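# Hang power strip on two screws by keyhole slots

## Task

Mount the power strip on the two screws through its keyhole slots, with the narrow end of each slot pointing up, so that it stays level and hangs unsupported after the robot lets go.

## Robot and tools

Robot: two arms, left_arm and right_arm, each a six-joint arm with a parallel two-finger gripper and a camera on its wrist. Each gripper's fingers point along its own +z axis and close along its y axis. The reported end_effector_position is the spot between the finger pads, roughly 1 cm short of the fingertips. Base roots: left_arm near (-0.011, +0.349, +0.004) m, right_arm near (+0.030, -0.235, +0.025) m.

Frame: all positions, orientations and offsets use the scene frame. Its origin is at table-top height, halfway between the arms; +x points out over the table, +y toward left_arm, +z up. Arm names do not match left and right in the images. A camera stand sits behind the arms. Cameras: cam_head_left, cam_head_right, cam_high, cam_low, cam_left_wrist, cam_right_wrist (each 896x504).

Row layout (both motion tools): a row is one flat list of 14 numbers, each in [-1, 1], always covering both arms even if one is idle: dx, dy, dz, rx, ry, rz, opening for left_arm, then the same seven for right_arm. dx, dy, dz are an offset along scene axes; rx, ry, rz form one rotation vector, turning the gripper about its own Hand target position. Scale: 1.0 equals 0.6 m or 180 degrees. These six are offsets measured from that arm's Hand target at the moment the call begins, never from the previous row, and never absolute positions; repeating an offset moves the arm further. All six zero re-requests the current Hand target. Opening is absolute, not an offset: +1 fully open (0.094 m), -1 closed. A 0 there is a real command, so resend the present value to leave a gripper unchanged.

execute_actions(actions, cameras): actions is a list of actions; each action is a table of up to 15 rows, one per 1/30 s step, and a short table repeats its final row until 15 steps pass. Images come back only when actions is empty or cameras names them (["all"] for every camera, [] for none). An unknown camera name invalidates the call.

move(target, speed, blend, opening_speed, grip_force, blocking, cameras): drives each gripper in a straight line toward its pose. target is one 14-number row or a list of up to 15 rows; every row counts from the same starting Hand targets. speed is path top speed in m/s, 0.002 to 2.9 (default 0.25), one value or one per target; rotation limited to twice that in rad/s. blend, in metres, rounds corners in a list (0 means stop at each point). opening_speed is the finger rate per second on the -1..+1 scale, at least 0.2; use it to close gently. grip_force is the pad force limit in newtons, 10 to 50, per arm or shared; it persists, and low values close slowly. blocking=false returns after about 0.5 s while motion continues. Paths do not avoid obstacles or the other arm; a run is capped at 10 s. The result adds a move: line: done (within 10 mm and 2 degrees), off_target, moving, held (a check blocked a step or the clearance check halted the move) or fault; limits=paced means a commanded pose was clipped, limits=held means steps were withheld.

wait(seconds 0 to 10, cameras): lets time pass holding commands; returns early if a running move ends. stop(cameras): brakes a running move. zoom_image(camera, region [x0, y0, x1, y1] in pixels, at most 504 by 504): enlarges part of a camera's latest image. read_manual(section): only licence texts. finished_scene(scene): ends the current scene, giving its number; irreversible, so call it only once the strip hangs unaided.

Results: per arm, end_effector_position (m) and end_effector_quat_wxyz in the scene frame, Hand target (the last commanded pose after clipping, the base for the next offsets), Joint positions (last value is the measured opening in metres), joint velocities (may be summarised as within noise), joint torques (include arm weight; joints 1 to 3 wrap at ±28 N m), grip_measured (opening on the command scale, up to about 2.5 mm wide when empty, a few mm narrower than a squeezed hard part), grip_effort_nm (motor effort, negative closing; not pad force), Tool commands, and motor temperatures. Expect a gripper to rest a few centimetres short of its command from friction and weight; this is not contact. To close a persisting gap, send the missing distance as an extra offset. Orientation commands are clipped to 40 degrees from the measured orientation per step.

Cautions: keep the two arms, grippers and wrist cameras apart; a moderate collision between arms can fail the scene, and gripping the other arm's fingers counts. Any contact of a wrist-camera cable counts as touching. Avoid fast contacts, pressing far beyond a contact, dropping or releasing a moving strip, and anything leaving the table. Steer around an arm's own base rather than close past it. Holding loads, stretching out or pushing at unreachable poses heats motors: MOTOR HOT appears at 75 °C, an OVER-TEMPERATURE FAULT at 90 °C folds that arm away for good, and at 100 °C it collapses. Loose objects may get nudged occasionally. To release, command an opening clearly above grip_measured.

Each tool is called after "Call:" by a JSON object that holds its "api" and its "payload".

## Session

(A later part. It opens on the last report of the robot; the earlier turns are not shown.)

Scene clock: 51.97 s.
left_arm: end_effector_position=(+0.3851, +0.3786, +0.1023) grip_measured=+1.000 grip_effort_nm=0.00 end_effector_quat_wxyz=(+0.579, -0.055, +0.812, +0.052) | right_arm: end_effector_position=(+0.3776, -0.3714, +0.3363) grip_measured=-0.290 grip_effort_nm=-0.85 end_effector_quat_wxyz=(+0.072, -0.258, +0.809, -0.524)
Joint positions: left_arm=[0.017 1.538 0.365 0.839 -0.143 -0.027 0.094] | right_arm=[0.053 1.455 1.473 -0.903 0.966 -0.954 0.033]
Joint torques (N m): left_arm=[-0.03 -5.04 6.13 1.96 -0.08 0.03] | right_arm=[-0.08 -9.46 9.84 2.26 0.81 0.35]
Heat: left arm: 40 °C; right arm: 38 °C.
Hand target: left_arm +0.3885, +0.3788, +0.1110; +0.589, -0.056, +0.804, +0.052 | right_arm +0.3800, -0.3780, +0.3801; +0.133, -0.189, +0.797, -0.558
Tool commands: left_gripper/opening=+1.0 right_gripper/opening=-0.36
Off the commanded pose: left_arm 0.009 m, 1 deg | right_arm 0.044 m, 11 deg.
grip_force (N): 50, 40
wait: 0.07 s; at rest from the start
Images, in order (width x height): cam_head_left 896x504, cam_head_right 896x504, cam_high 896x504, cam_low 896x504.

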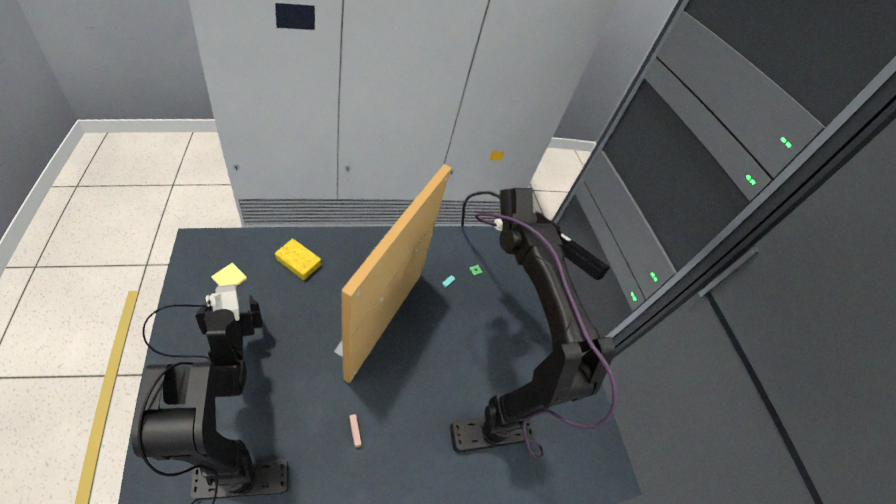

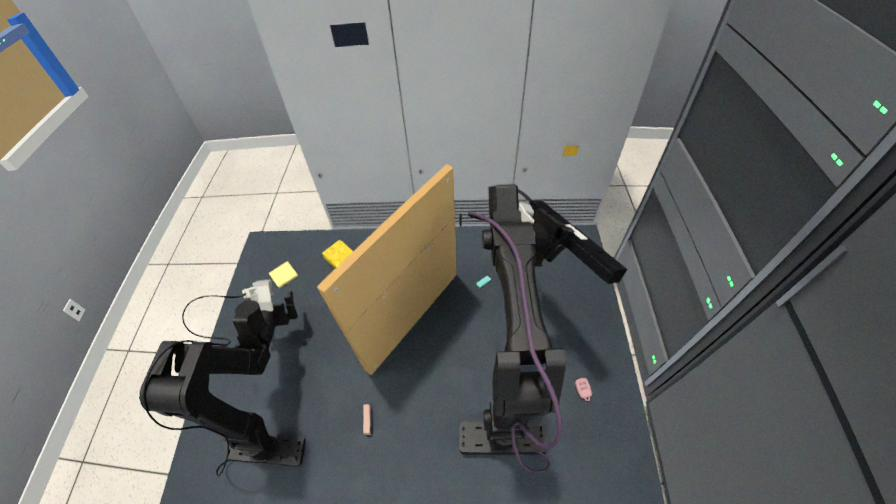

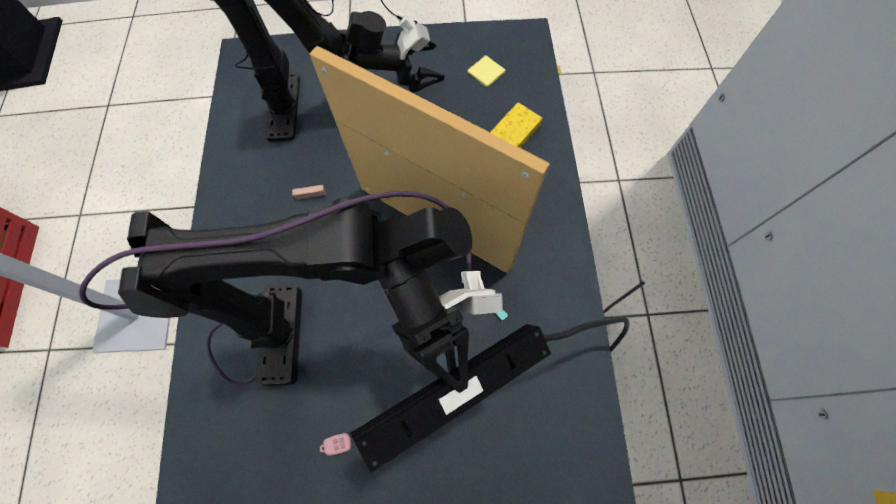

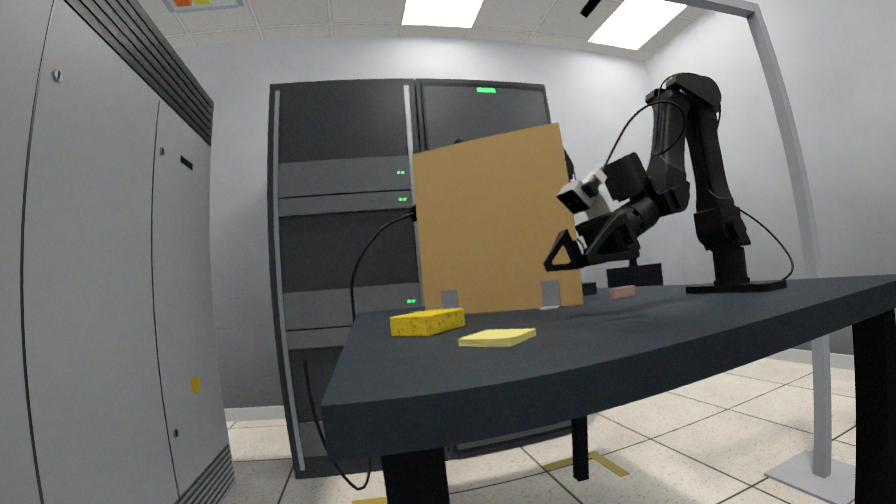

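Call:
{"api": "move", "payload": {"target": [[0,0,0,0,0,0,1, -0.1167,0.13,-0.2667,0.2679,0.1349,0,-0.36],[0,0,0,0,0,0,1, -0.2167,0.2133,-0.4667,0.5357,0.2697,0,-0.36]], "speed": 0.25, "blend": [0.05,0], "cameras": ["cam_right_wrist","cam_high","cam_head_right"]}}

Scene clock: 72.33 s.
left_arm: end_effector_position=(+0.3851, +0.3786, +0.1023) grip_measured=+1.000 grip_effort_nm=0.00 end_effector_quat_wxyz=(+0.579, -0.055, +0.812, +0.052) | right_arm: end_effector_position=(+0.2656, -0.2614, +0.0944) grip_measured=-0.290 grip_effort_nm=-0.85 end_effector_quat_wxyz=(-0.054, -0.203, +0.936, +0.283)
Joint positions: left_arm=[0.017 1.538 0.365 0.839 -0.143 -0.027 0.094] | right_arm=[-0.388 1.852 1.251 -1.417 -0.39 -0.925 0.033]
Joint torques (N m): left_arm=[-0.03 -5.03 6.13 1.96 -0.08 0.03] | right_arm=[0.51 -7.31 3.4 -0.92 -0.41 -0.5]
Motor temperatures (°C): left_arm=[26 30 41 37 27 27 26] | right_arm=[28 34 40 34 27 25 25]
Heat: left arm: 41 °C; right arm: 40 °C.
Hand target: left_arm +0.3885, +0.3788, +0.1110; +0.589, -0.056, +0.804, +0.052 | right_arm +0.2500, -0.2500, +0.1000; -0.075, -0.218, +0.920, +0.317
Off the commanded pose: left_arm 0.009 m, 1 deg | right_arm 0.020 m, 5 deg.
grip_force (N): 50, 40
move: off_target (right_arm)
camera_calibration:
cam_right_wrist: T_world_to_cam=[[0.358339, -0.738571, -0.571057, -0.229373], [-0.732671, -0.601571, 0.318284, 0.0434953], [-0.578607, 0.304343, -0.756697, 0.394601], [0, 0, 0, 1]] pos_world=[0.34238, -0.263337, 0.153765]
Images, in order (width x height): cam_head_right 896x504, cam_high 896x504, cam_right_wrist 896x504.

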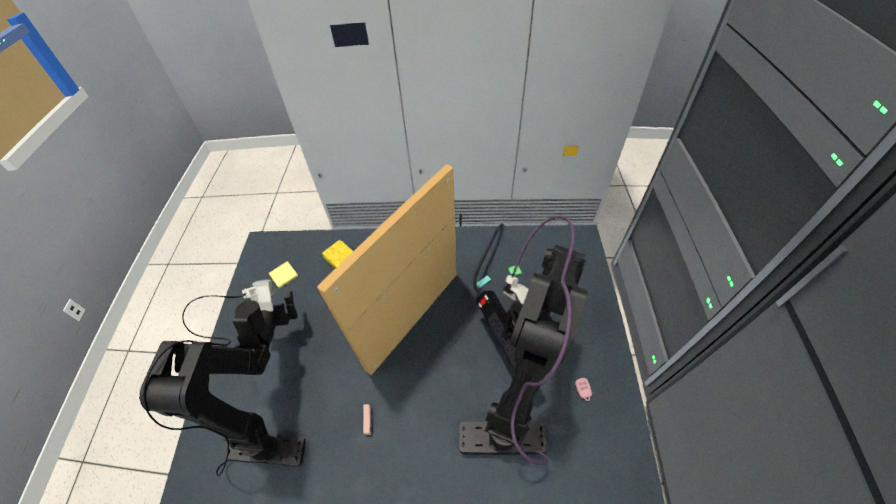

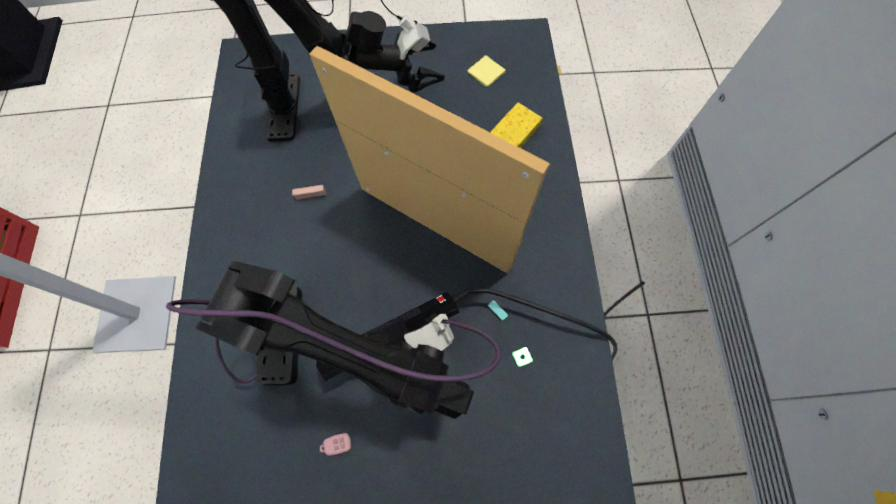

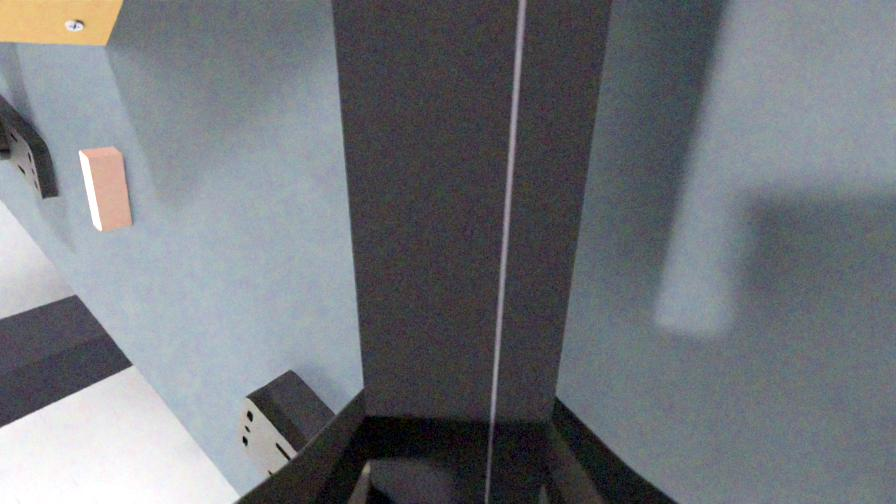

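Call:
{"api": "move", "payload": {"target": [0,0,0,0,0,0,1, 0,0,-0.0858,0.0303,0.0137,0,-0.36], "speed": 0.1}}

Scene clock: 74.97 s.
left_arm: end_effector_position=(+0.3851, +0.3786, +0.1023) grip_measured=+1.000 grip_effort_nm=0.01 end_effector_quat_wxyz=(+0.579, -0.055, +0.812, +0.052) | right_arm: end_effector_position=(+0.2657, -0.2592, +0.0438) grip_measured=-0.290 grip_effort_nm=-0.85 end_effector_quat_wxyz=(-0.061, -0.205, +0.917, +0.336)
Joint positions: left_arm=[0.017 1.538 0.365 0.839 -0.143 -0.027 0.094] | right_arm=[-0.418 2.027 1.204 -1.305 -0.443 -1.007 0.033]
Joint torques (N m): left_arm=[-0.02 -5.04 6.13 1.97 -0.09 0.03] | right_arm=[0.16 -7.75 2.7 -1.07 -0.28 -0.44]
Heat: left arm: 41 °C; right arm: 39 °C.
Hand target: left_arm +0.3885, +0.3788, +0.1110; +0.589, -0.056, +0.804, +0.052 | right_arm +0.2501, -0.2500, +0.0485; -0.085, -0.214, +0.902, +0.365
Off the commanded pose: left_arm 0.009 m, 1 deg | right_arm 0.019 m, 5 deg.
grip_force (N): 50, 40
move: off_target (right_arm)

Call:
{"api": "move", "payload": {"target": [[0,0,0,0,0,0,1, 0.024,-0.0143,-0.0133,0,0,0,-0.36],[0,0,0,0,0,0,1, 0.026,-0.0163,-0.015,0,0,0,0.064]], "speed": 0.06, "opening_speed": 0.4, "cameras": ["cam_right_wrist","cam_high"]}}

Scene clock: 79.13 s.
left_arm: end_effector_position=(+0.3851, +0.3786, +0.1023) grip_measured=+1.000 grip_effort_nm=0.01 end_effector_quat_wxyz=(+0.579, -0.055, +0.812, +0.052) | right_arm: end_effector_position=(+0.2655, -0.2600, +0.0407) grip_measured=+0.062 grip_effort_nm=0.09 end_effector_quat_wxyz=(-0.080, -0.212, +0.906, +0.357)
Joint positions: left_arm=[0.017 1.538 0.365 0.839 -0.143 -0.027 0.094] | right_arm=[-0.421 2.096 1.256 -1.358 -0.442 -1.047 0.05]
Joint torques (N m): left_arm=[-0.03 -5.03 6.15 1.96 -0.09 0.03] | right_arm=[-0.08 -7.58 4.81 -0.66 -0.24 -0.1]
Heat: left arm: 41 °C; right arm: 39 °C.
Hand target: left_arm +0.3885, +0.3788, +0.1110; +0.589, -0.056, +0.804, +0.052 | right_arm +0.2656, -0.2597, +0.0395; -0.085, -0.214, +0.902, +0.365
Off the commanded pose: left_arm 0.009 m, 1 deg | right_arm 0.001 m, 1 deg.
grip_force (N): 50, 40
move: done; target 2's new opening was sent with right_arm's hand 0.004 m and 3 deg from that target
camera_calibration:
cam_right_wrist: T_world_to_cam=[[0.334352, -0.63249, -0.698688, -0.219871], [-0.685999, -0.671672, 0.279754, 0.0322368], [-0.646231, 0.385762, -0.658463, 0.388699], [0, 0, 0, 1]] pos_world=[0.346818, -0.267359, 0.0933042]
Images, in order (width x height): cam_high 896x504, cam_right_wrist 896x504.

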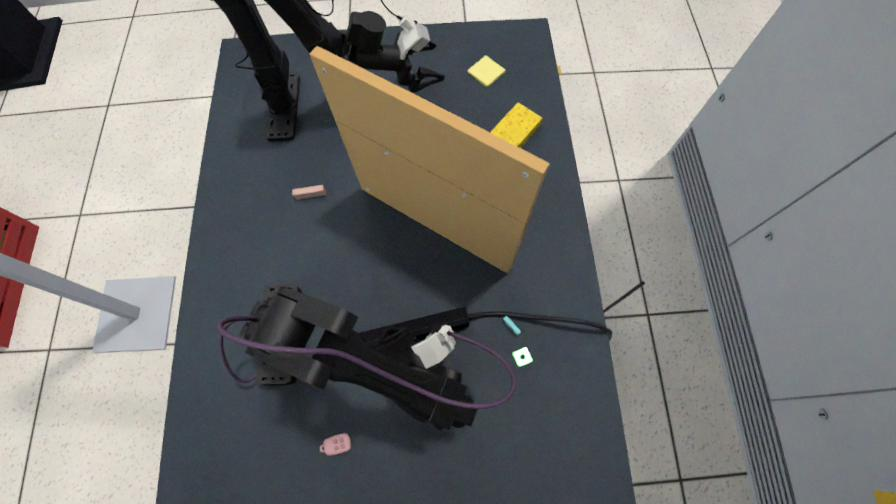

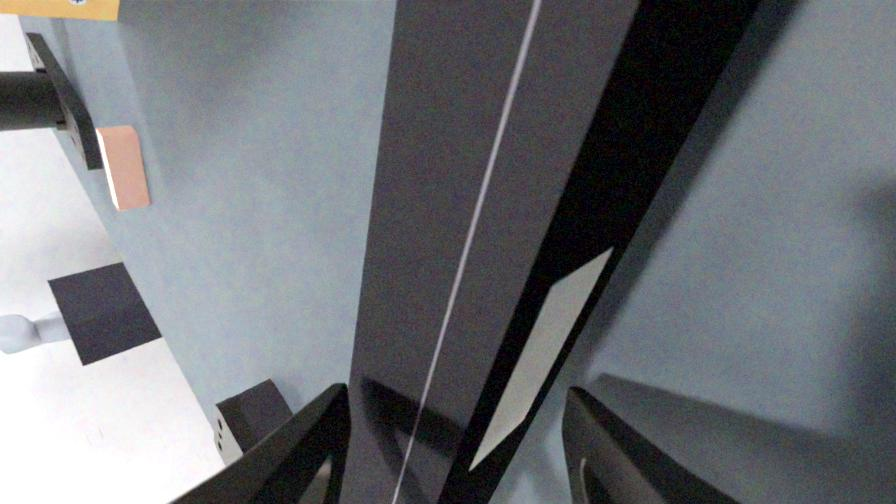

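Call:
{"api": "move", "payload": {"target": [[0,0,0,0,0,0,1, -0.0025,0.0131,0.0033,0,0,-0.0856,0.149],[0,0,0,0,0,0,1, -0.002,0.0103,-0.0137,0,0,-0.0856,0.149]], "speed": 0.08, "cameras": ["cam_right_wrist"]}}

Scene clock: 95.10 s.
left_arm: end_effector_position=(+0.3851, +0.3786, +0.1023) grip_measured=+1.000 grip_effort_nm=0.01 end_effector_quat_wxyz=(+0.579, -0.055, +0.812, +0.052) | right_arm: end_effector_position=(+0.2607, -0.2539, +0.0310) grip_measured=+0.147 grip_effort_nm=0.08 end_effector_quat_wxyz=(-0.051, -0.093, +0.923, +0.370)
Joint positions: left_arm=[0.017 1.538 0.365 0.839 -0.143 -0.027 0.094] | right_arm=[-0.478 2.035 1.11 -1.218 -0.54 -0.861 0.054]
Joint torques (N m): left_arm=[-0.03 -5.01 6.13 1.96 -0.08 0.03] | right_arm=[-0.65 -9.2 2.65 -0.24 -0.45 -0.07]
Heat: left arm: 41 °C; right arm: 36 °C.
Hand target: left_arm +0.3885, +0.3788, +0.1110; +0.589, -0.056, +0.804, +0.052 | right_arm +0.2644, -0.2535, +0.0313; -0.035, -0.092, +0.923, +0.373
Off the commanded pose: left_arm 0.009 m, 1 deg | right_arm 0.004 m, 2 deg.
grip_force (N): 50, 40
move: done
camera_calibration:
cam_right_wrist: T_world_to_cam=[[0.144881, -0.688911, -0.710219, -0.185793], [-0.820234, -0.485069, 0.303192, 0.117475], [-0.553377, 0.538619, -0.635345, 0.390772], [0, 0, 0, 1]] pos_world=[0.339519, -0.281489, 0.0807036]
Images, in order (width x height): cam_right_wrist 896x504.

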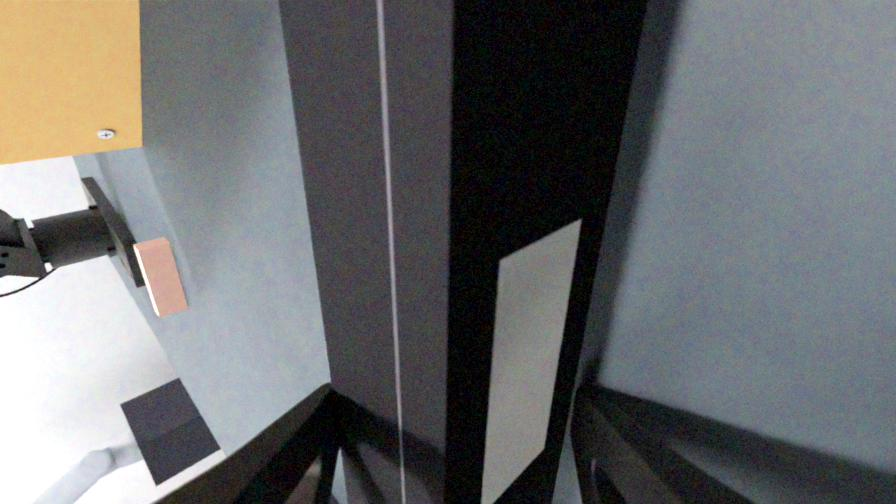

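Call:
{"api": "execute_actions", "payload": {"actions": [], "cameras": ["cam_right_wrist", "cam_high", "cam_head_right"]}}

Scene clock: 98.77 s.
left_arm: end_effector_position=(+0.3851, +0.3786, +0.1023) grip_measured=+1.000 grip_effort_nm=0.00 end_effector_quat_wxyz=(+0.579, -0.055, +0.812, +0.052) | right_arm: end_effector_position=(+0.2607, -0.2539, +0.0310) grip_measured=+0.147 grip_effort_nm=0.08 end_effector_quat_wxyz=(-0.051, -0.093, +0.923, +0.370)
Joint positions: left_arm=[0.017 1.538 0.365 0.839 -0.143 -0.027 0.094] | right_arm=[-0.478 2.035 1.11 -1.218 -0.54 -0.861 0.054]
Joint velocities: within noise
Joint torques (N m): left_arm=[-0.03 -5.03 6.13 1.96 -0.08 0.03] | right_arm=[-0.69 -9.09 2.5 -0.26 -0.45 -0.03]
Motor temperatures (°C): left_arm=[26 30 41 37 27 27 26] | right_arm=[28 34 36 33 26 25 24]
Heat: left arm: 41 °C; right arm: 36 °C.
Hand target: left_arm +0.3885, +0.3788, +0.1110; +0.589, -0.056, +0.804, +0.052 | right_arm +0.2644, -0.2535, +0.0313; -0.035, -0.092, +0.923, +0.373
Tool commands: left_gripper/opening=+1.0 right_gripper/opening=+0.149
Off the commanded pose: left_arm 0.009 m, 1 deg | right_arm 0.004 m, 2 deg.
grip_force (N): 50, 40
camera_calibration:
cam_right_wrist: T_world_to_cam=[[0.144881, -0.688911, -0.710219, -0.185793], [-0.820234, -0.485069, 0.303192, 0.117475], [-0.553377, 0.538619, -0.635345, 0.390772], [0, 0, 0, 1]] pos_world=[0.339519, -0.281489, 0.0807036]
Images, in order (width x height): cam_head_right 896x504, cam_high 896x504, cam_right_wrist 896x504.

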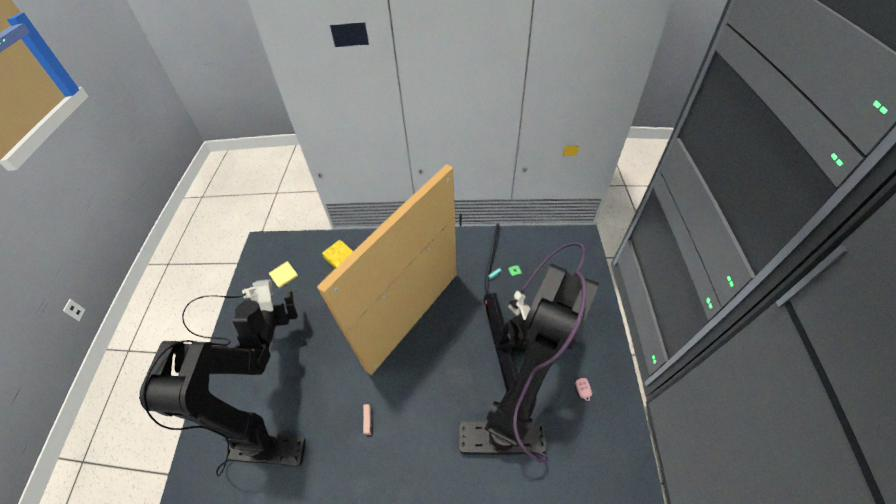

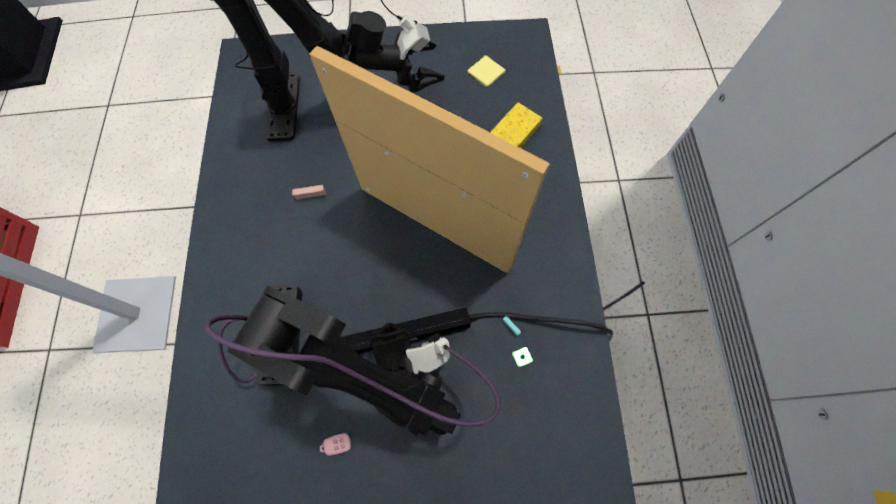

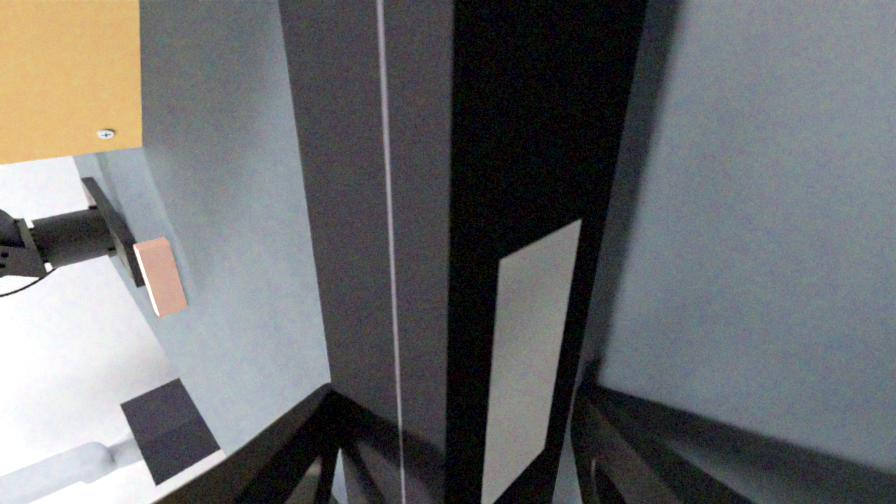

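Call:
{"api": "zoom_image", "payload": {"camera": "cam_right_wrist", "region": [200, 300, 704, 504]}}

Scaled by 1.000.

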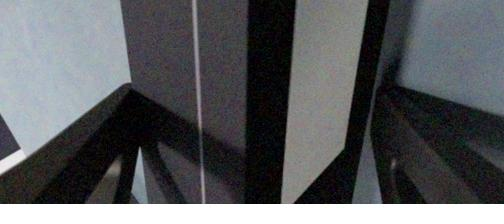

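Call:
{"api": "move", "payload": {"target": [0,0,0,0,0,0,1, 0.0031,-0.0164,0.003,0,0,0,0.064], "speed": 0.04, "opening_speed": 0.4, "cameras": ["cam_right_wrist"]}}

Scene clock: 116.97 s.
left_arm: end_effector_position=(+0.3851, +0.3786, +0.1023) grip_measured=+1.000 grip_effort_nm=0.00 end_effector_quat_wxyz=(+0.579, -0.055, +0.812, +0.052) | right_arm: end_effector_position=(+0.2620, -0.2599, +0.0326) grip_measured=+0.066 grip_effort_nm=-0.11 end_effector_quat_wxyz=(-0.041, -0.087, +0.923, +0.373)
Joint positions: left_arm=[0.017 1.538 0.365 0.839 -0.143 -0.027 0.094] | right_arm=[-0.504 2.035 1.117 -1.224 -0.546 -0.877 0.05]
Joint torques (N m): left_arm=[-0.03 -5.03 6.15 1.96 -0.08 0.03] | right_arm=[-0.58 -7.58 5.08 -0.51 -0.28 -0.12]
Heat: left arm: 41 °C; right arm: 35 °C.
Hand target: left_arm +0.3885, +0.3788, +0.1110; +0.589, -0.056, +0.804, +0.052 | right_arm +0.2662, -0.2633, +0.0331; -0.035, -0.091, +0.923, +0.373
Off the commanded pose: left_arm 0.009 m, 1 deg | right_arm 0.006 m, 1 deg.
grip_force (N): 50, 40
move: done
camera_calibration:
cam_right_wrist: T_world_to_cam=[[0.143178, -0.687269, -0.712153, -0.187967], [-0.832516, -0.472742, 0.288846, 0.12194], [-0.53518, 0.551522, -0.639848, 0.394402], [0, 0, 0, 1]] pos_world=[0.339506, -0.289059, 0.0832743]
Images, in order (width x height): cam_right_wrist 896x504.

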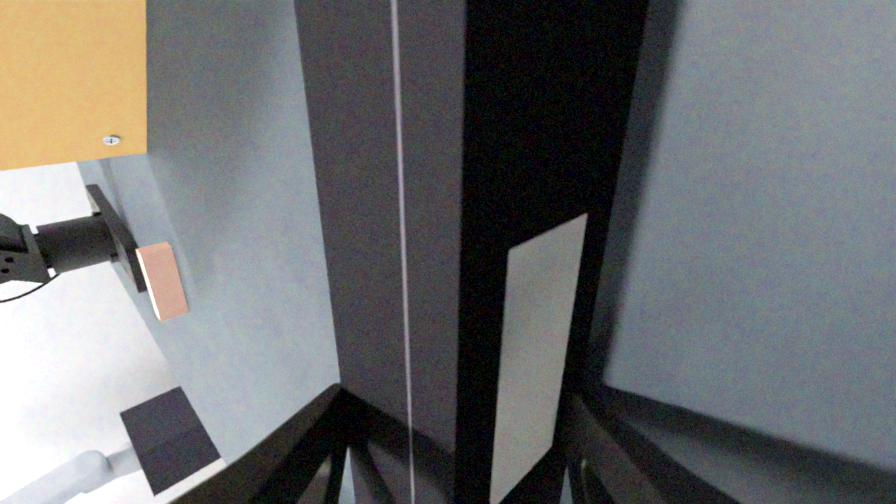

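Call:
{"api": "move", "payload": {"target": [0,0,0,0,0,0,1, 0.0044,-0.0229,0.012,0,0,0,0.064], "speed": 0.04, "cameras": ["cam_right_wrist"]}}

Scene clock: 120.67 s.
left_arm: end_effector_position=(+0.3851, +0.3786, +0.1023) grip_measured=+1.000 grip_effort_nm=0.00 end_effector_quat_wxyz=(+0.579, -0.055, +0.812, +0.052) | right_arm: end_effector_position=(+0.2665, -0.2755, +0.0403) grip_measured=+0.066 grip_effort_nm=-0.08 end_effector_quat_wxyz=(-0.035, -0.089, +0.925, +0.368)
Joint positions: left_arm=[0.017 1.538 0.365 0.839 -0.143 -0.027 0.094] | right_arm=[-0.54 2.044 1.176 -1.275 -0.526 -0.911 0.05]
Joint torques (N m): left_arm=[-0.03 -5.01 6.15 1.96 -0.08 0.03] | right_arm=[-0.14 -7.2 5.34 -0.56 -0.32 -0.05]
Heat: left arm: 41 °C; right arm: 35 °C.
Hand target: left_arm +0.3885, +0.3788, +0.1110; +0.589, -0.056, +0.804, +0.052 | right_arm +0.2689, -0.2771, +0.0403; -0.035, -0.091, +0.923, +0.373
Off the commanded pose: left_arm 0.009 m, 1 deg | right_arm 0.003 m, 1 deg.
grip_force (N): 50, 40
move: done
camera_calibration:
cam_right_wrist: T_world_to_cam=[[0.152356, -0.694144, -0.703528, -0.198613], [-0.836698, -0.469473, 0.282015, 0.118462], [-0.526046, 0.545674, -0.652315, 0.406805], [0, 0, 0, 1]] pos_world=[0.343375, -0.304234, 0.0922269]
Images, in order (width x height): cam_right_wrist 896x504.

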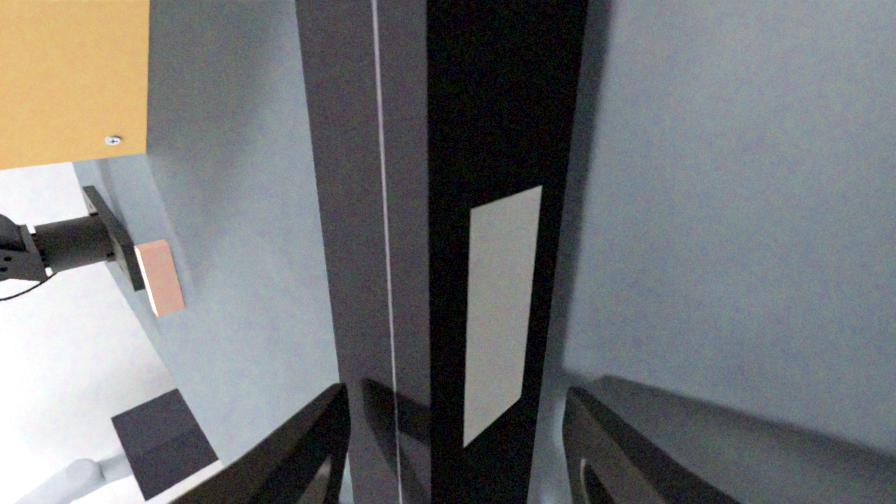

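Call:
{"api": "move", "payload": {"target": [[0,0,0,0,0,0,1, -0.0078,0.0409,0.003,0,0,0,0.277],[0,0,0,0,0,0,1, -0.0078,0.0409,-0.0115,0,0,0,0.064],[0,0,0,0,0,0,1, -0.0078,0.0409,-0.0188,0,0,0,0.064],[0,0,0,0,0,0,1, -0.0037,0.0196,-0.0188,0,0,0,0.064]], "speed": [0.1,0.08,0.05,0.04], "cameras": ["cam_right_wrist"]}}

Scene clock: 128.87 s.
left_arm: end_effector_position=(+0.3851, +0.3786, +0.1023) grip_measured=+1.000 grip_effort_nm=0.00 end_effector_quat_wxyz=(+0.579, -0.055, +0.812, +0.052) | right_arm: end_effector_position=(+0.2625, -0.2614, +0.0321) grip_measured=+0.066 grip_effort_nm=-0.13 end_effector_quat_wxyz=(-0.039, -0.086, +0.923, +0.373)
Joint positions: left_arm=[0.017 1.538 0.365 0.839 -0.143 -0.027 0.094] | right_arm=[-0.509 2.04 1.12 -1.223 -0.547 -0.88 0.05]
Joint torques (N m): left_arm=[-0.02 -5.03 6.15 1.96 -0.08 0.03] | right_arm=[-0.43 -6.98 5.14 -0.38 -0.23 -0.11]
Heat: left arm: 41 °C; right arm: 35 °C.
Hand target: left_arm +0.3885, +0.3788, +0.1110; +0.589, -0.056, +0.804, +0.052 | right_arm +0.2666, -0.2654, +0.0290; -0.035, -0.091, +0.923, +0.373
Off the commanded pose: left_arm 0.009 m, 1 deg | right_arm 0.006 m, 1 deg.
grip_force (N): 50, 40
move: done
camera_calibration:
cam_right_wrist: T_world_to_cam=[[0.14234, -0.686564, -0.713, -0.188985], [-0.834762, -0.470348, 0.286261, 0.123215], [-0.531895, 0.554438, -0.640067, 0.395097], [0, 0, 0, 1]] pos_world=[0.339905, -0.290854, 0.0828709]
Images, in order (width x height): cam_right_wrist 896x504.

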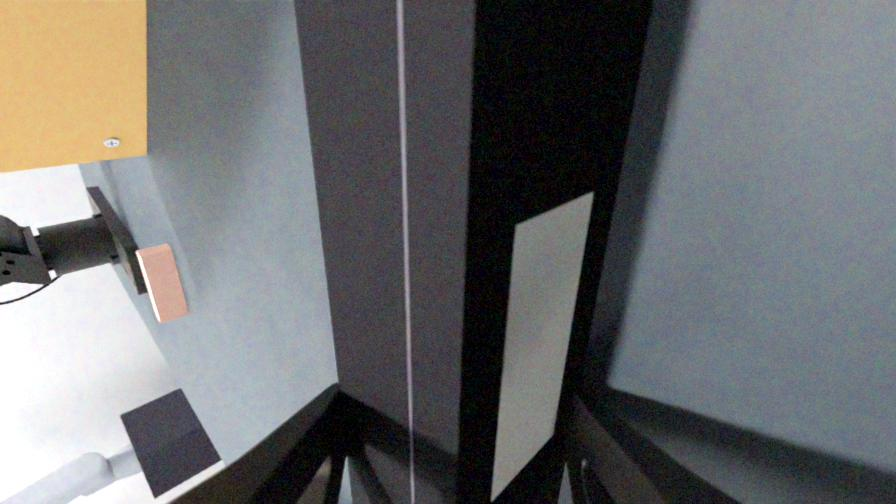

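Call:
{"api": "move", "payload": {"target": [0,0,0,0,0,0,1, 0.0032,-0.0164,0.004,0,0,0,0.064], "speed": 0.03, "cameras": ["cam_right_wrist"]}}

Scene clock: 130.17 s.
left_arm: end_effector_position=(+0.3851, +0.3786, +0.1023) grip_measured=+1.000 grip_effort_nm=0.00 end_effector_quat_wxyz=(+0.579, -0.055, +0.812, +0.052) | right_arm: end_effector_position=(+0.2678, -0.2723, +0.0323) grip_measured=+0.066 grip_effort_nm=-0.12 end_effector_quat_wxyz=(-0.032, -0.089, +0.924, +0.370)
Joint positions: left_arm=[0.017 1.538 0.365 0.839 -0.143 -0.027 0.094] | right_arm=[-0.532 2.059 1.159 -1.239 -0.537 -0.904 0.05]
Joint torques (N m): left_arm=[-0.02 -5.03 6.13 1.96 -0.08 0.03] | right_arm=[-0.62 -7.08 5.15 -0.57 -0.23 -0.11]
Heat: left arm: 41 °C; right arm: 35 °C.
Hand target: left_arm +0.3885, +0.3788, +0.1110; +0.589, -0.056, +0.804, +0.052 | right_arm +0.2685, -0.2752, +0.0314; -0.035, -0.091, +0.923, +0.373
Off the commanded pose: left_arm 0.009 m, 1 deg | right_arm 0.003 m, 1 deg.
grip_force (N): 50, 40
move: done
camera_calibration:
cam_right_wrist: T_world_to_cam=[[0.153711, -0.69124, -0.706088, -0.201605], [-0.839331, -0.468428, 0.275861, 0.124436], [-0.521437, 0.550238, -0.652182, 0.400499], [0, 0, 0, 1]] pos_world=[0.344268, -0.301438, 0.0845205]
Images, in order (width x height): cam_right_wrist 896x504.

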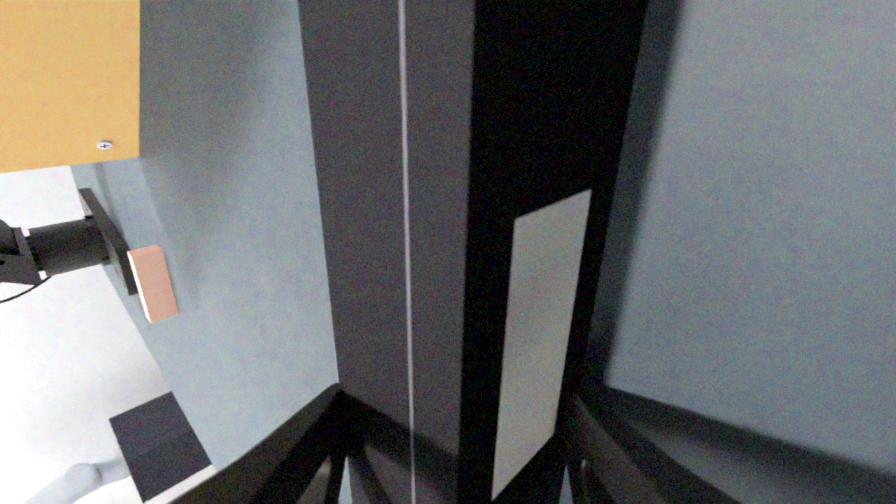

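Call:
{"api": "move", "payload": {"target": [0,0,0,0,0,0,1, 0,0,0.004,0,0,0,-0.36], "speed": 0.05, "opening_speed": 0.4, "cameras": ["cam_right_wrist"]}}

Scene clock: 140.10 s.
left_arm: end_effector_position=(+0.3851, +0.3786, +0.1023) grip_measured=+1.000 grip_effort_nm=0.00 end_effector_quat_wxyz=(+0.579, -0.055, +0.812, +0.052) | right_arm: end_effector_position=(+0.2664, -0.2692, +0.0427) grip_measured=-0.215 grip_effort_nm=-0.80 end_effector_quat_wxyz=(-0.039, -0.079, +0.918, +0.387)
Joint positions: left_arm=[0.017 1.538 0.365 0.839 -0.143 -0.027 0.094] | right_arm=[-0.537 2.059 1.179 -1.298 -0.556 -0.906 0.037]
Joint torques (N m): left_arm=[-0.03 -5.03 6.15 1.96 -0.09 0.03] | right_arm=[-0.03 -7.72 3.6 -0.16 -0.06 -0.1]
Heat: left arm: 41 °C; right arm: 36 °C.
Hand target: left_arm +0.3885, +0.3788, +0.1110; +0.589, -0.056, +0.804, +0.052 | right_arm +0.2687, -0.2752, +0.0338; -0.035, -0.091, +0.923, +0.373
Off the commanded pose: left_arm 0.009 m, 1 deg | right_arm 0.011 m, 2 deg.
grip_force (N): 50, 40
move: off_target (right_arm)
camera_calibration:
cam_right_wrist: T_world_to_cam=[[0.12692, -0.668248, -0.733032, -0.177423], [-0.839517, -0.465971, 0.279432, 0.122436], [-0.528301, 0.579928, -0.620147, 0.413279], [0, 0, 0, 1]] pos_world=[0.343641, -0.301183, 0.0920249]
Images, in order (width x height): cam_right_wrist 896x504.

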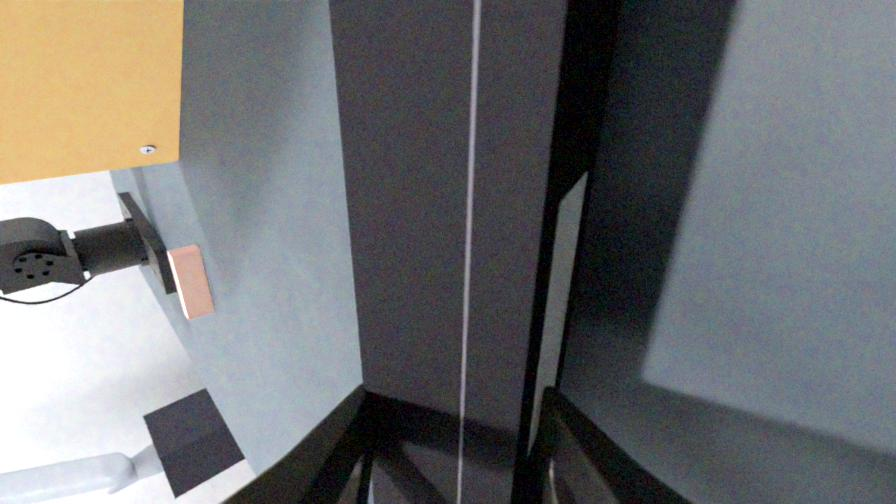

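Call:
{"api": "move", "payload": {"target": [[0,0,0,0,0,0,1, 0,0,0.05,0,0,0,-0.4],[0,0,0,0,0,0,1, 0.019,0.017,0.075,0.113,-0.0077,-0.1357,-0.4]], "speed": [0.1,0.15], "blend": [0.01,0], "grip_force": [50,50], "cameras": ["cam_right_wrist","cam_high"]}}

Scene clock: 151.03 s.
left_arm: end_effector_position=(+0.3851, +0.3786, +0.1023) grip_measured=+1.000 grip_effort_nm=0.00 end_effector_quat_wxyz=(+0.579, -0.055, +0.812, +0.052) | right_arm: end_effector_position=(+0.2765, -0.2684, +0.0720) grip_measured=-0.289 grip_effort_nm=-1.03 end_effector_quat_wxyz=(+0.062, +0.078, +0.857, +0.506)
Joint positions: left_arm=[0.017 1.538 0.365 0.839 -0.143 -0.027 0.094] | right_arm=[-0.706 2.051 1.088 -1.338 -0.87 -0.896 0.033]
Joint torques (N m): left_arm=[-0.02 -5.03 6.13 1.96 -0.08 0.03] | right_arm=[-0.59 -7.97 2.43 -0.83 -0.84 -0.04]
Heat: left arm: 41 °C; right arm: 35 °C.
Hand target: left_arm +0.3885, +0.3788, +0.1110; +0.589, -0.056, +0.804, +0.052 | right_arm +0.2800, -0.2650, +0.0788; +0.072, +0.096, +0.842, +0.527
Off the commanded pose: left_arm 0.009 m, 1 deg | right_arm 0.008 m, 4 deg.
move: off_target (right_arm)
camera_calibration:
cam_right_wrist: T_world_to_cam=[[-0.0507586, -0.45828, -0.887357, -0.0401251], [-0.970733, -0.186194, 0.151688, 0.24372], [-0.234736, 0.869086, -0.435417, 0.419514], [0, 0, 0, 1]] pos_world=[0.333026, -0.337603, 0.110089]
Images, in order (width x height): cam_high 896x504, cam_right_wrist 896x504.

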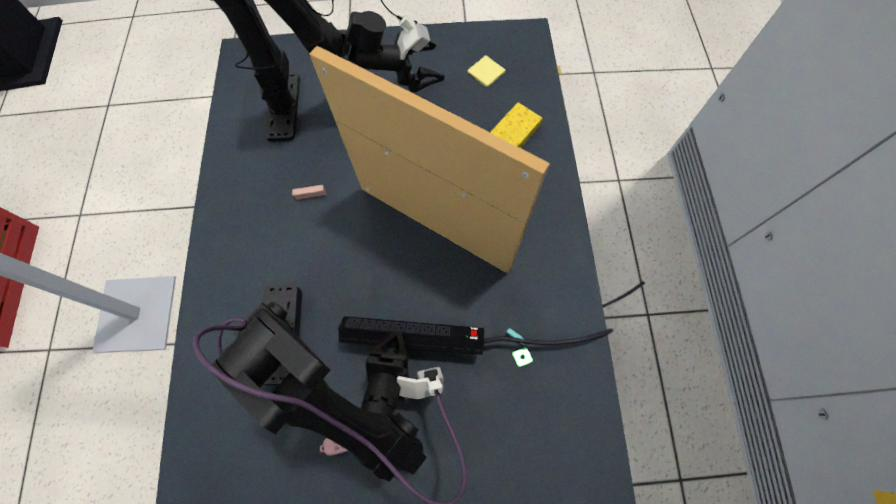

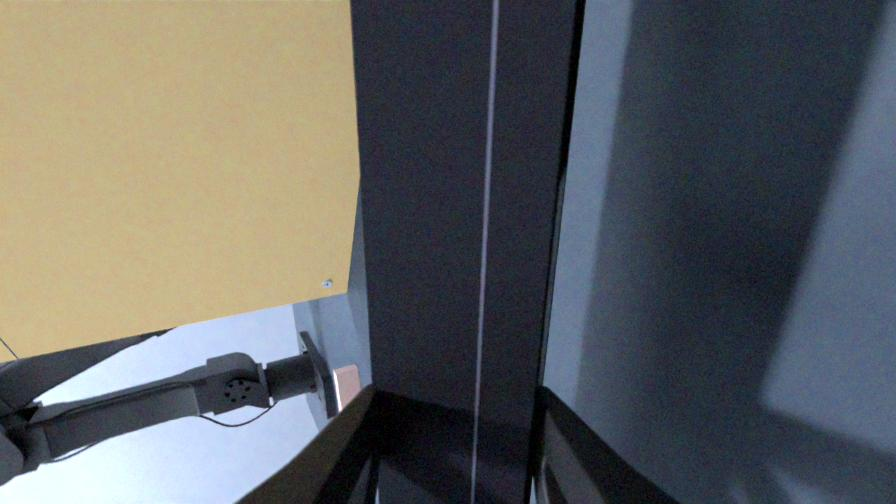

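Call:
{"api": "move", "payload": {"target": [[0,0,0,0,0,0,1, 0,0,-0.058,0,0,0,-0.4]], "speed": 0.07, "cameras": ["cam_right_wrist","cam_head_right"]}}

Scene clock: 154.27 s.
left_arm: end_effector_position=(+0.3851, +0.3786, +0.1023) grip_measured=+1.000 grip_effort_nm=0.00 end_effector_quat_wxyz=(+0.579, -0.055, +0.812, +0.052) | right_arm: end_effector_position=(+0.2761, -0.2658, +0.0446) grip_measured=-0.289 grip_effort_nm=-1.03 end_effector_quat_wxyz=(+0.061, +0.082, +0.851, +0.515)
Joint positions: left_arm=[0.017 1.538 0.365 0.839 -0.143 -0.027 0.094] | right_arm=[-0.706 2.138 1.062 -1.249 -0.884 -0.905 0.033]
Joint torques (N m): left_arm=[-0.02 -5.03 6.13 1.96 -0.08 0.03] | right_arm=[-0.58 -7.31 2.1 -0.5 -0.69 0.07]
Heat: left arm: 41 °C; right arm: 35 °C.
Hand target: left_arm +0.3885, +0.3788, +0.1110; +0.589, -0.056, +0.804, +0.052 | right_arm +0.2800, -0.2650, +0.0440; +0.072, +0.096, +0.842, +0.526
Off the commanded pose: left_arm 0.009 m, 1 deg | right_arm 0.004 m, 3 deg.
move: off_target (right_arm)
camera_calibration:
cam_right_wrist: T_world_to_cam=[[-0.055551, -0.438437, -0.897043, -0.0562424], [-0.971244, -0.184594, 0.150368, 0.248451], [-0.231516, 0.879601, -0.415575, 0.40627], [0, 0, 0, 1]] pos_world=[0.33224, -0.336152, 0.0810248]
Images, in order (width x height): cam_head_right 896x504, cam_right_wrist 896x504.

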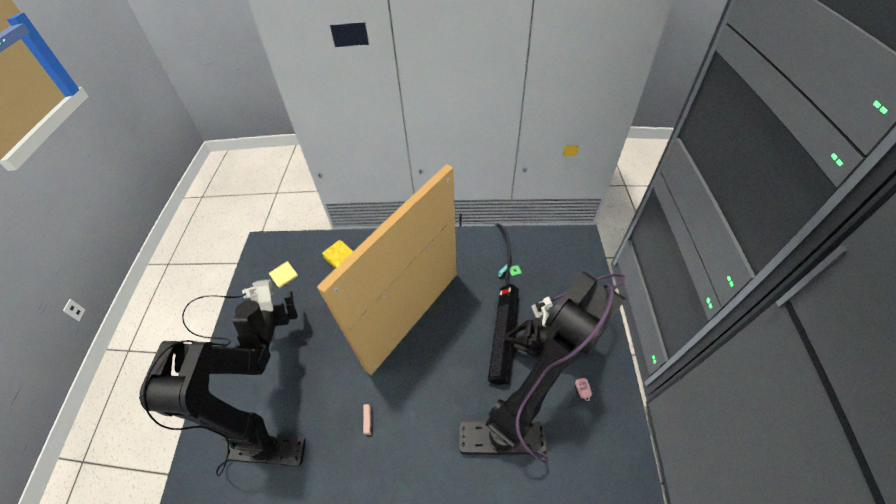

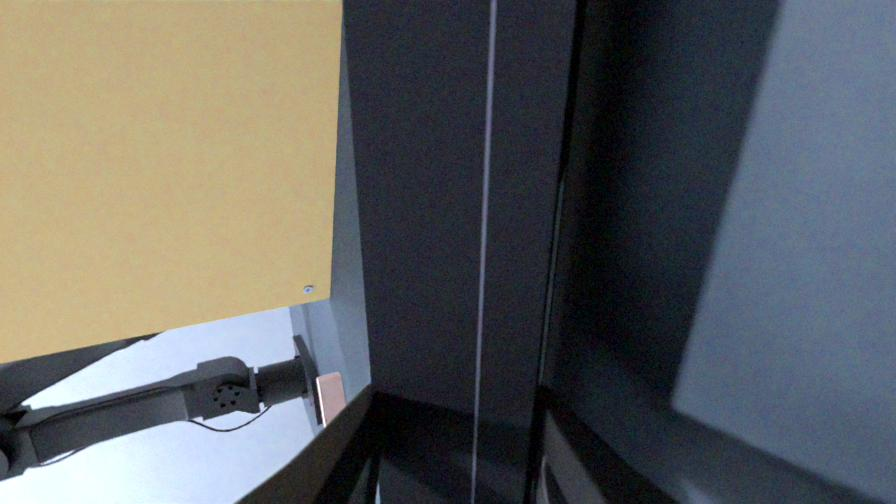

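Call:
{"api": "move", "payload": {"target": [[0,0,0,0,0,0,1, 0,0,-0.0165,0,0,0,-0.4]], "speed": 0.05, "cameras": ["cam_right_wrist"]}}

Scene clock: 155.70 s.
left_arm: end_effector_position=(+0.3851, +0.3786, +0.1023) grip_measured=+1.000 grip_effort_nm=0.00 end_effector_quat_wxyz=(+0.579, -0.055, +0.812, +0.052) | right_arm: end_effector_position=(+0.2781, -0.2642, +0.0426) grip_measured=-0.289 grip_effort_nm=-1.03 end_effector_quat_wxyz=(+0.063, +0.090, +0.844, +0.525)
Joint positions: left_arm=[0.017 1.538 0.365 0.839 -0.143 -0.027 0.094] | right_arm=[-0.706 2.159 1.062 -1.246 -0.907 -0.905 0.033]
Joint torques (N m): left_arm=[-0.03 -5.03 6.15 1.96 -0.08 0.03] | right_arm=[-0.47 -6.8 1.58 -0.26 -0.45 0.04]
Heat: left arm: 41 °C; right arm: 35 °C.
Hand target: left_arm +0.3885, +0.3788, +0.1110; +0.589, -0.056, +0.804, +0.052 | right_arm +0.2801, -0.2650, +0.0341; +0.072, +0.096, +0.842, +0.526
Off the commanded pose: left_arm 0.009 m, 1 deg | right_arm 0.009 m, 1 deg.
move: done
camera_calibration:
cam_right_wrist: T_world_to_cam=[[-0.0647584, -0.415435, -0.907315, -0.0481953], [-0.973673, -0.172831, 0.148629, 0.255018], [-0.218558, 0.893053, -0.393305, 0.40349], [0, 0, 0, 1]] pos_world=[0.333369, -0.336285, 0.0770632]
Images, in order (width x height): cam_right_wrist 896x504.

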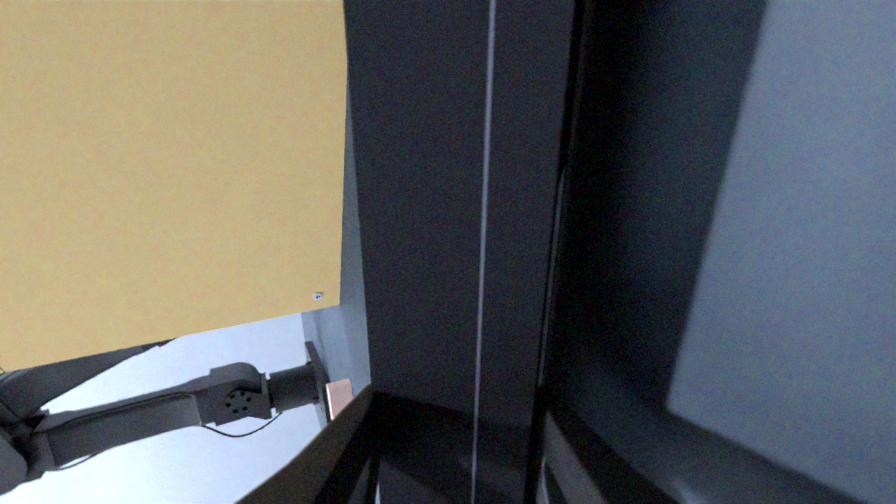

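Call:
{"api": "move", "payload": {"target": [[0,0,0,0,0,0,1, 0,0,0.005,0,0,0,0.277]], "speed": 0.05, "opening_speed": 0.35, "cameras": ["cam_right_wrist","cam_head_right"]}}

Scene clock: 158.57 s.
left_arm: end_effector_position=(+0.3851, +0.3786, +0.1023) grip_measured=+1.000 grip_effort_nm=0.00 end_effector_quat_wxyz=(+0.579, -0.055, +0.812, +0.052) | right_arm: end_effector_position=(+0.2795, -0.2652, +0.0413) grip_measured=+0.275 grip_effort_nm=0.08 end_effector_quat_wxyz=(+0.065, +0.091, +0.845, +0.522)
Joint positions: left_arm=[0.017 1.538 0.365 0.839 -0.143 -0.027 0.094] | right_arm=[-0.706 2.159 1.062 -1.234 -0.908 -0.896 0.06]
Joint torques (N m): left_arm=[-0.02 -5.03 6.15 1.96 -0.09 0.03] | right_arm=[-0.54 -7.35 1.74 -0.4 -0.45 -0.04]
Heat: left arm: 41 °C; right arm: 35 °C.
Hand target: left_arm +0.3885, +0.3788, +0.1110; +0.589, -0.056, +0.804, +0.052 | right_arm +0.2800, -0.2650, +0.0372; +0.072, +0.096, +0.842, +0.526
Off the commanded pose: left_arm 0.009 m, 1 deg | right_arm 0.004 m, 1 deg.
move: done
camera_calibration:
cam_right_wrist: T_world_to_cam=[[-0.0659018, -0.419854, -0.905196, -0.0506784], [-0.974685, -0.16715, 0.14849, 0.258113], [-0.213647, 0.892067, -0.39821, 0.402689], [0, 0, 0, 1]] pos_world=[0.334273, -0.33736, 0.0761539]
Images, in order (width x height): cam_head_right 896x504, cam_right_wrist 896x504.

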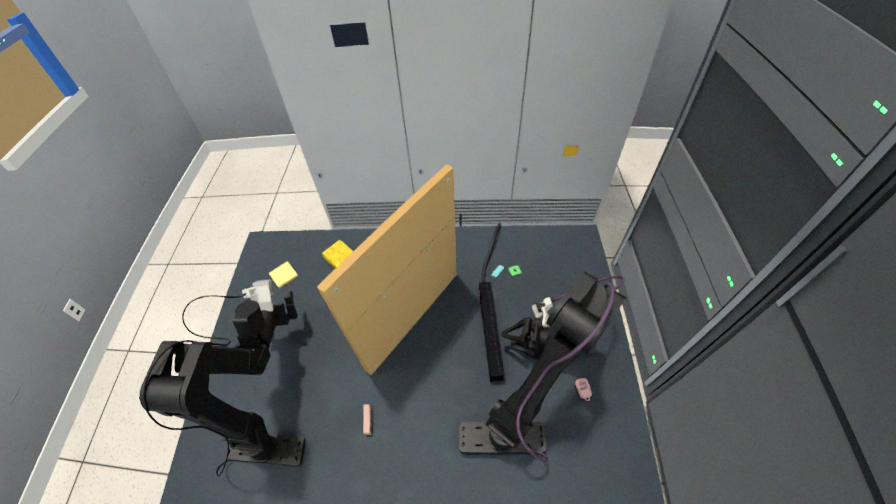

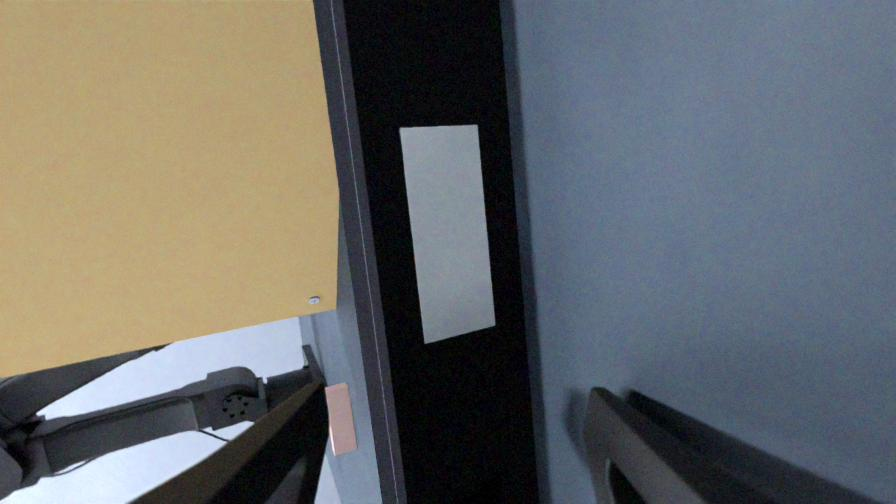

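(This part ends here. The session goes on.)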